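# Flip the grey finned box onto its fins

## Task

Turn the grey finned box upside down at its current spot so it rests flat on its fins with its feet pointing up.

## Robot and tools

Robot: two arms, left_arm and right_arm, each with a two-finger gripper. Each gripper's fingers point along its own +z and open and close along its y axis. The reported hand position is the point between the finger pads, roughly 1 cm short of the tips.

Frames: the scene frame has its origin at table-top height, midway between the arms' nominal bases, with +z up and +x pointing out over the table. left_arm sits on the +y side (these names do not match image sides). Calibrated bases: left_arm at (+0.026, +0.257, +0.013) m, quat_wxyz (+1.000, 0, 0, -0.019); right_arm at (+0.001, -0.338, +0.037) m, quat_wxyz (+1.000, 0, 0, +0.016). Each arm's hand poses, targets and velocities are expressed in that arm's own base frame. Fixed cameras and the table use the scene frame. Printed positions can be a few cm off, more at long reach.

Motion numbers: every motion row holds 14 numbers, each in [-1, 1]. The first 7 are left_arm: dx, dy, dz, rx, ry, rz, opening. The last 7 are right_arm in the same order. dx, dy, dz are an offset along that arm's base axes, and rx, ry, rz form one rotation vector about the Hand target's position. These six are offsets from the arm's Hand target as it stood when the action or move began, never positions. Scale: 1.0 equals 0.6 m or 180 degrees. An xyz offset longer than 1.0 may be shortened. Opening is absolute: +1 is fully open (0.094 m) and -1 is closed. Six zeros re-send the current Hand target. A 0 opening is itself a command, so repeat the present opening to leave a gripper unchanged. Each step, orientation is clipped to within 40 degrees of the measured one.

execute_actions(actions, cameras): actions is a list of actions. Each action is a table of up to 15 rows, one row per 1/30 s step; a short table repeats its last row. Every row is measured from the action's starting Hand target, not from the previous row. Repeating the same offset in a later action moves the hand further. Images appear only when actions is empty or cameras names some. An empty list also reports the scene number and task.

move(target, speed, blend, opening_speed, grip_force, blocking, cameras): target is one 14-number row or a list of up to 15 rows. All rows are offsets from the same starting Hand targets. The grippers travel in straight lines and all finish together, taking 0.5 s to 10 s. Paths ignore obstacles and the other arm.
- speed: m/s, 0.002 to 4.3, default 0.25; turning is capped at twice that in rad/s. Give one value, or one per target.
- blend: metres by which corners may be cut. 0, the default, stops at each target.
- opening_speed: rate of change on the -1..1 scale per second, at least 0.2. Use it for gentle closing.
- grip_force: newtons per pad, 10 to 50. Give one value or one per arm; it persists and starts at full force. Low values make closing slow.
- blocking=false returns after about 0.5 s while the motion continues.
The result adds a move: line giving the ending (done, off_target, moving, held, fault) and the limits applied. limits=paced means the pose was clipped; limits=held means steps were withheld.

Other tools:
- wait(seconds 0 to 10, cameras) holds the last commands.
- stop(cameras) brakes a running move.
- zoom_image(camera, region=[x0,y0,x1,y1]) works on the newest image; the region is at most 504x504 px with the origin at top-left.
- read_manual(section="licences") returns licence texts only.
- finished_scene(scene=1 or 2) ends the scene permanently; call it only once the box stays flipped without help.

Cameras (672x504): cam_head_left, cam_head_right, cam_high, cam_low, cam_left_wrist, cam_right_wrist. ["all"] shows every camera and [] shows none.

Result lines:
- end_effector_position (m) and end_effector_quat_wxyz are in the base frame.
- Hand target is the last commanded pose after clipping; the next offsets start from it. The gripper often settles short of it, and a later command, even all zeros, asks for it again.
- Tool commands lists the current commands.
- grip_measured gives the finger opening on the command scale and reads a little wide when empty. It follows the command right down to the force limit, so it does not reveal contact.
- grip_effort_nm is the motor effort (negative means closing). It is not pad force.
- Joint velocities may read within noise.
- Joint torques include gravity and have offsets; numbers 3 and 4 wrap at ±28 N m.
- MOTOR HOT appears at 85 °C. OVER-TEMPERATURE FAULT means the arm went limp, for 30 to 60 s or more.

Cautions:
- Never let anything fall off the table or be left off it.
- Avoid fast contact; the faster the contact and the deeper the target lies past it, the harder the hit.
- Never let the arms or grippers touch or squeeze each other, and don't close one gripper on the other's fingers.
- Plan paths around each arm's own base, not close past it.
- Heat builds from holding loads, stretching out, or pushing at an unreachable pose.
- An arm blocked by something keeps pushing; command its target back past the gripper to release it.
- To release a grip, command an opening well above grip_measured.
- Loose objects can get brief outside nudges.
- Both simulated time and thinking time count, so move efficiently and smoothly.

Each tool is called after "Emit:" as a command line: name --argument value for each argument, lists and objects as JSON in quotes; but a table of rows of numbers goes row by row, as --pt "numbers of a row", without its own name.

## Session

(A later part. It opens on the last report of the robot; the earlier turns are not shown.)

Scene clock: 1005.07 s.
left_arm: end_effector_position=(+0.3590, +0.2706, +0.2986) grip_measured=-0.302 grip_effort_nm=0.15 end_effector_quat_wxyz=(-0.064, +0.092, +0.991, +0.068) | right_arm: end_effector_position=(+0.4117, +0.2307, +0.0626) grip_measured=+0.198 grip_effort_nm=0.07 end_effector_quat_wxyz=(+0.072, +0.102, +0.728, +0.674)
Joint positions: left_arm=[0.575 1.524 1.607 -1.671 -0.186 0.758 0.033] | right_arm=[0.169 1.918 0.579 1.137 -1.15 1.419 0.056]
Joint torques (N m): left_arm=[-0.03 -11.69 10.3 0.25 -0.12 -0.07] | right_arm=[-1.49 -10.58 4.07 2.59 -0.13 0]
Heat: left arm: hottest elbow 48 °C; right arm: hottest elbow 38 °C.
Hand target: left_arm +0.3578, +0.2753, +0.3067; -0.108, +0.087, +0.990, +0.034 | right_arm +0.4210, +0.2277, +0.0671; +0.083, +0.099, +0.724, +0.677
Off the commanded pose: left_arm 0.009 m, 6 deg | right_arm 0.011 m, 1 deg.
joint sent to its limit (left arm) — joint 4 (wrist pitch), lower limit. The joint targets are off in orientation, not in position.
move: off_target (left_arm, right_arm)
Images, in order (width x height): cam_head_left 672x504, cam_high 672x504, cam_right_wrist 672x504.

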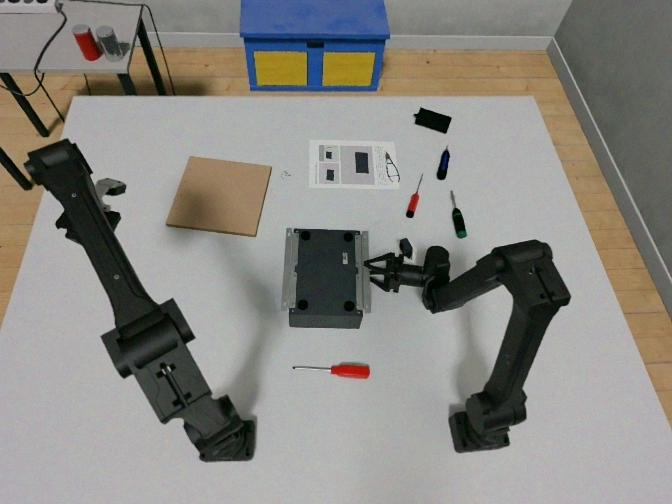

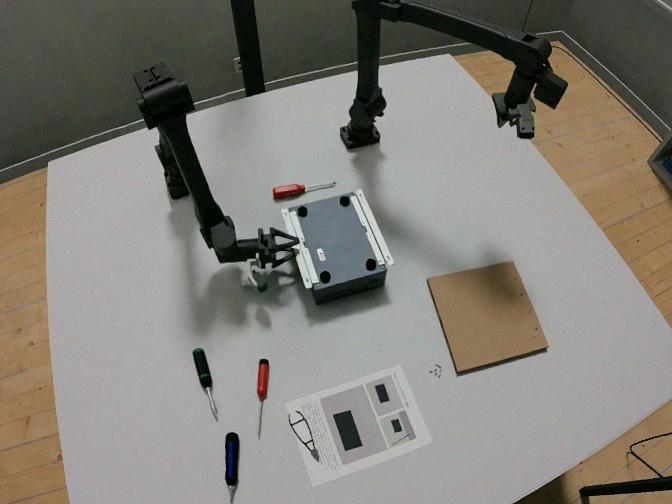

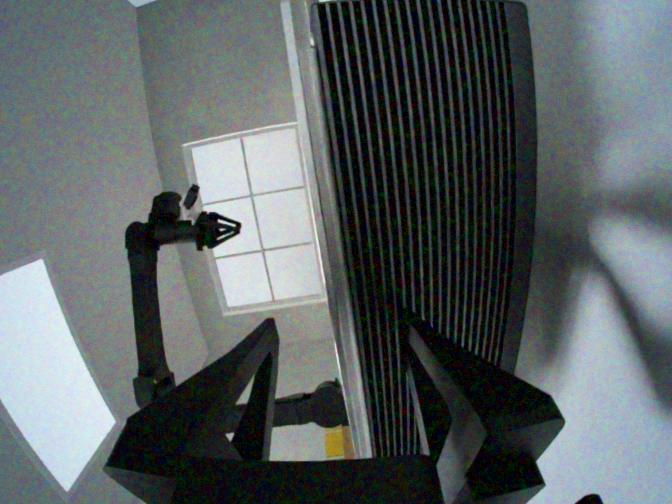

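Emit:
move --pt "0 0 0 0 0 0 -0.3 -0.026 -0.12 0.010 0 0 0 0.2" --pt "0 0 0 0 0 0 -0.3 -0.04 -0.17 0.15 0 0 0 0.2" --speed '[0.06,0.15]' --blend '[0.01,0]' --cameras '["all"]'

Scene clock: 1014.23 s.
left_arm: end_effector_position=(+0.3590, +0.2706, +0.2986) grip_measured=-0.302 grip_effort_nm=0.15 end_effector_quat_wxyz=(-0.064, +0.092, +0.991, +0.068) | right_arm: end_effector_position=(+0.3846, +0.1325, +0.1448) grip_measured=+0.198 grip_effort_nm=0.07 end_effector_quat_wxyz=(+0.063, +0.110, +0.724, +0.678)
Joint positions: left_arm=[0.575 1.524 1.607 -1.671 -0.186 0.758 0.033] | right_arm=[-0.103 1.522 0.526 0.516 -1.413 1.154 0.056]
Joint torques (N m): left_arm=[0.15 -11.75 10.28 0.21 -0.11 -0.06] | right_arm=[-2.55 -8.53 7.3 1.32 -0.41 -0.2]
Heat: left arm: hottest elbow 48 °C; right arm: hottest elbow 37 °C.
Hand target: left_arm +0.3578, +0.2753, +0.3067; -0.108, +0.087, +0.990, +0.034 | right_arm +0.3969, +0.1257, +0.1570; +0.083, +0.099, +0.724, +0.677
Off the commanded pose: left_arm 0.009 m, 6 deg | right_arm 0.019 m, 3 deg.
joint sent to its limit (left arm) — joint 4 (wrist pitch), lower limit. The joint targets are off in orientation, not in position.
move: off_target (left_arm, right_arm)

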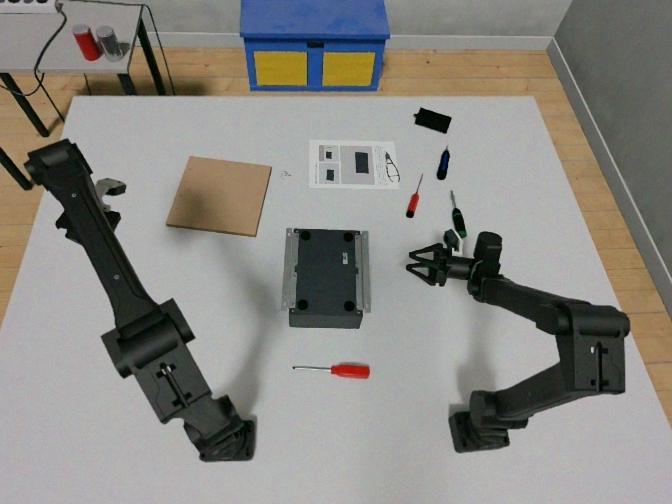

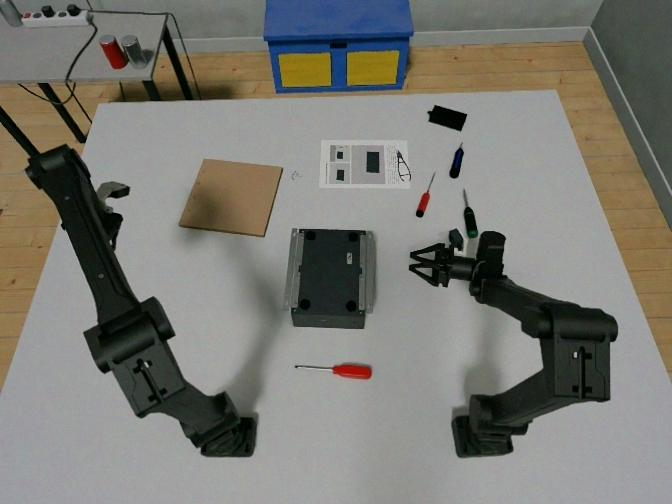

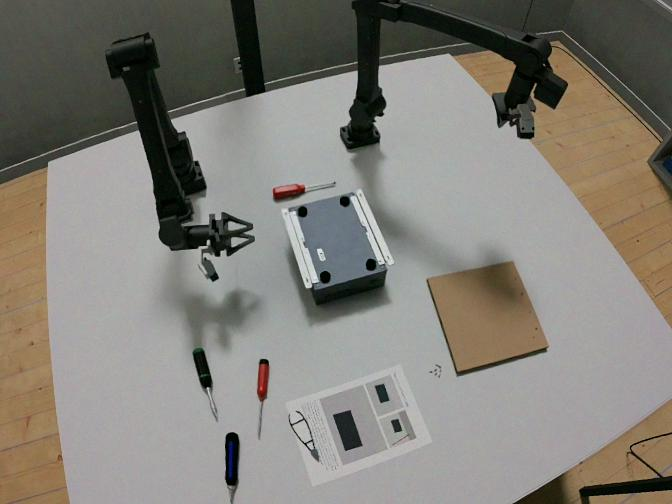

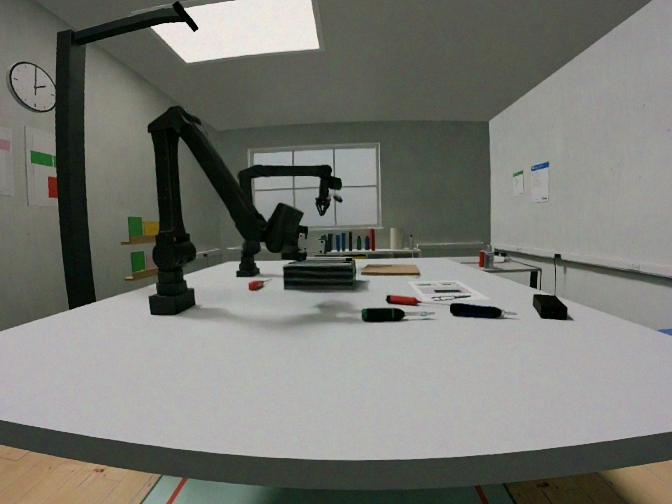

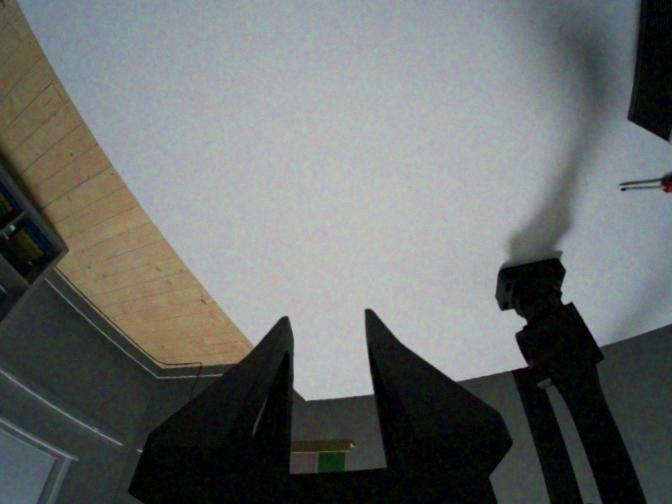

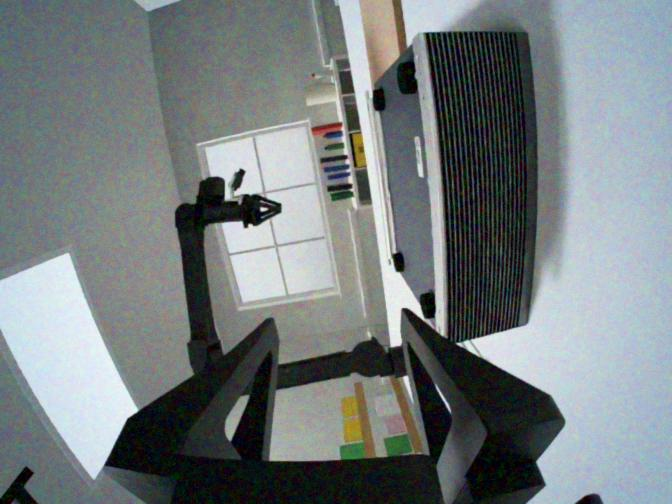

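The box lies flat on its fins with its feet up, and neither arm is touching it.

Emit:
finished_scene --scene 2

The scene is finished: the task was done.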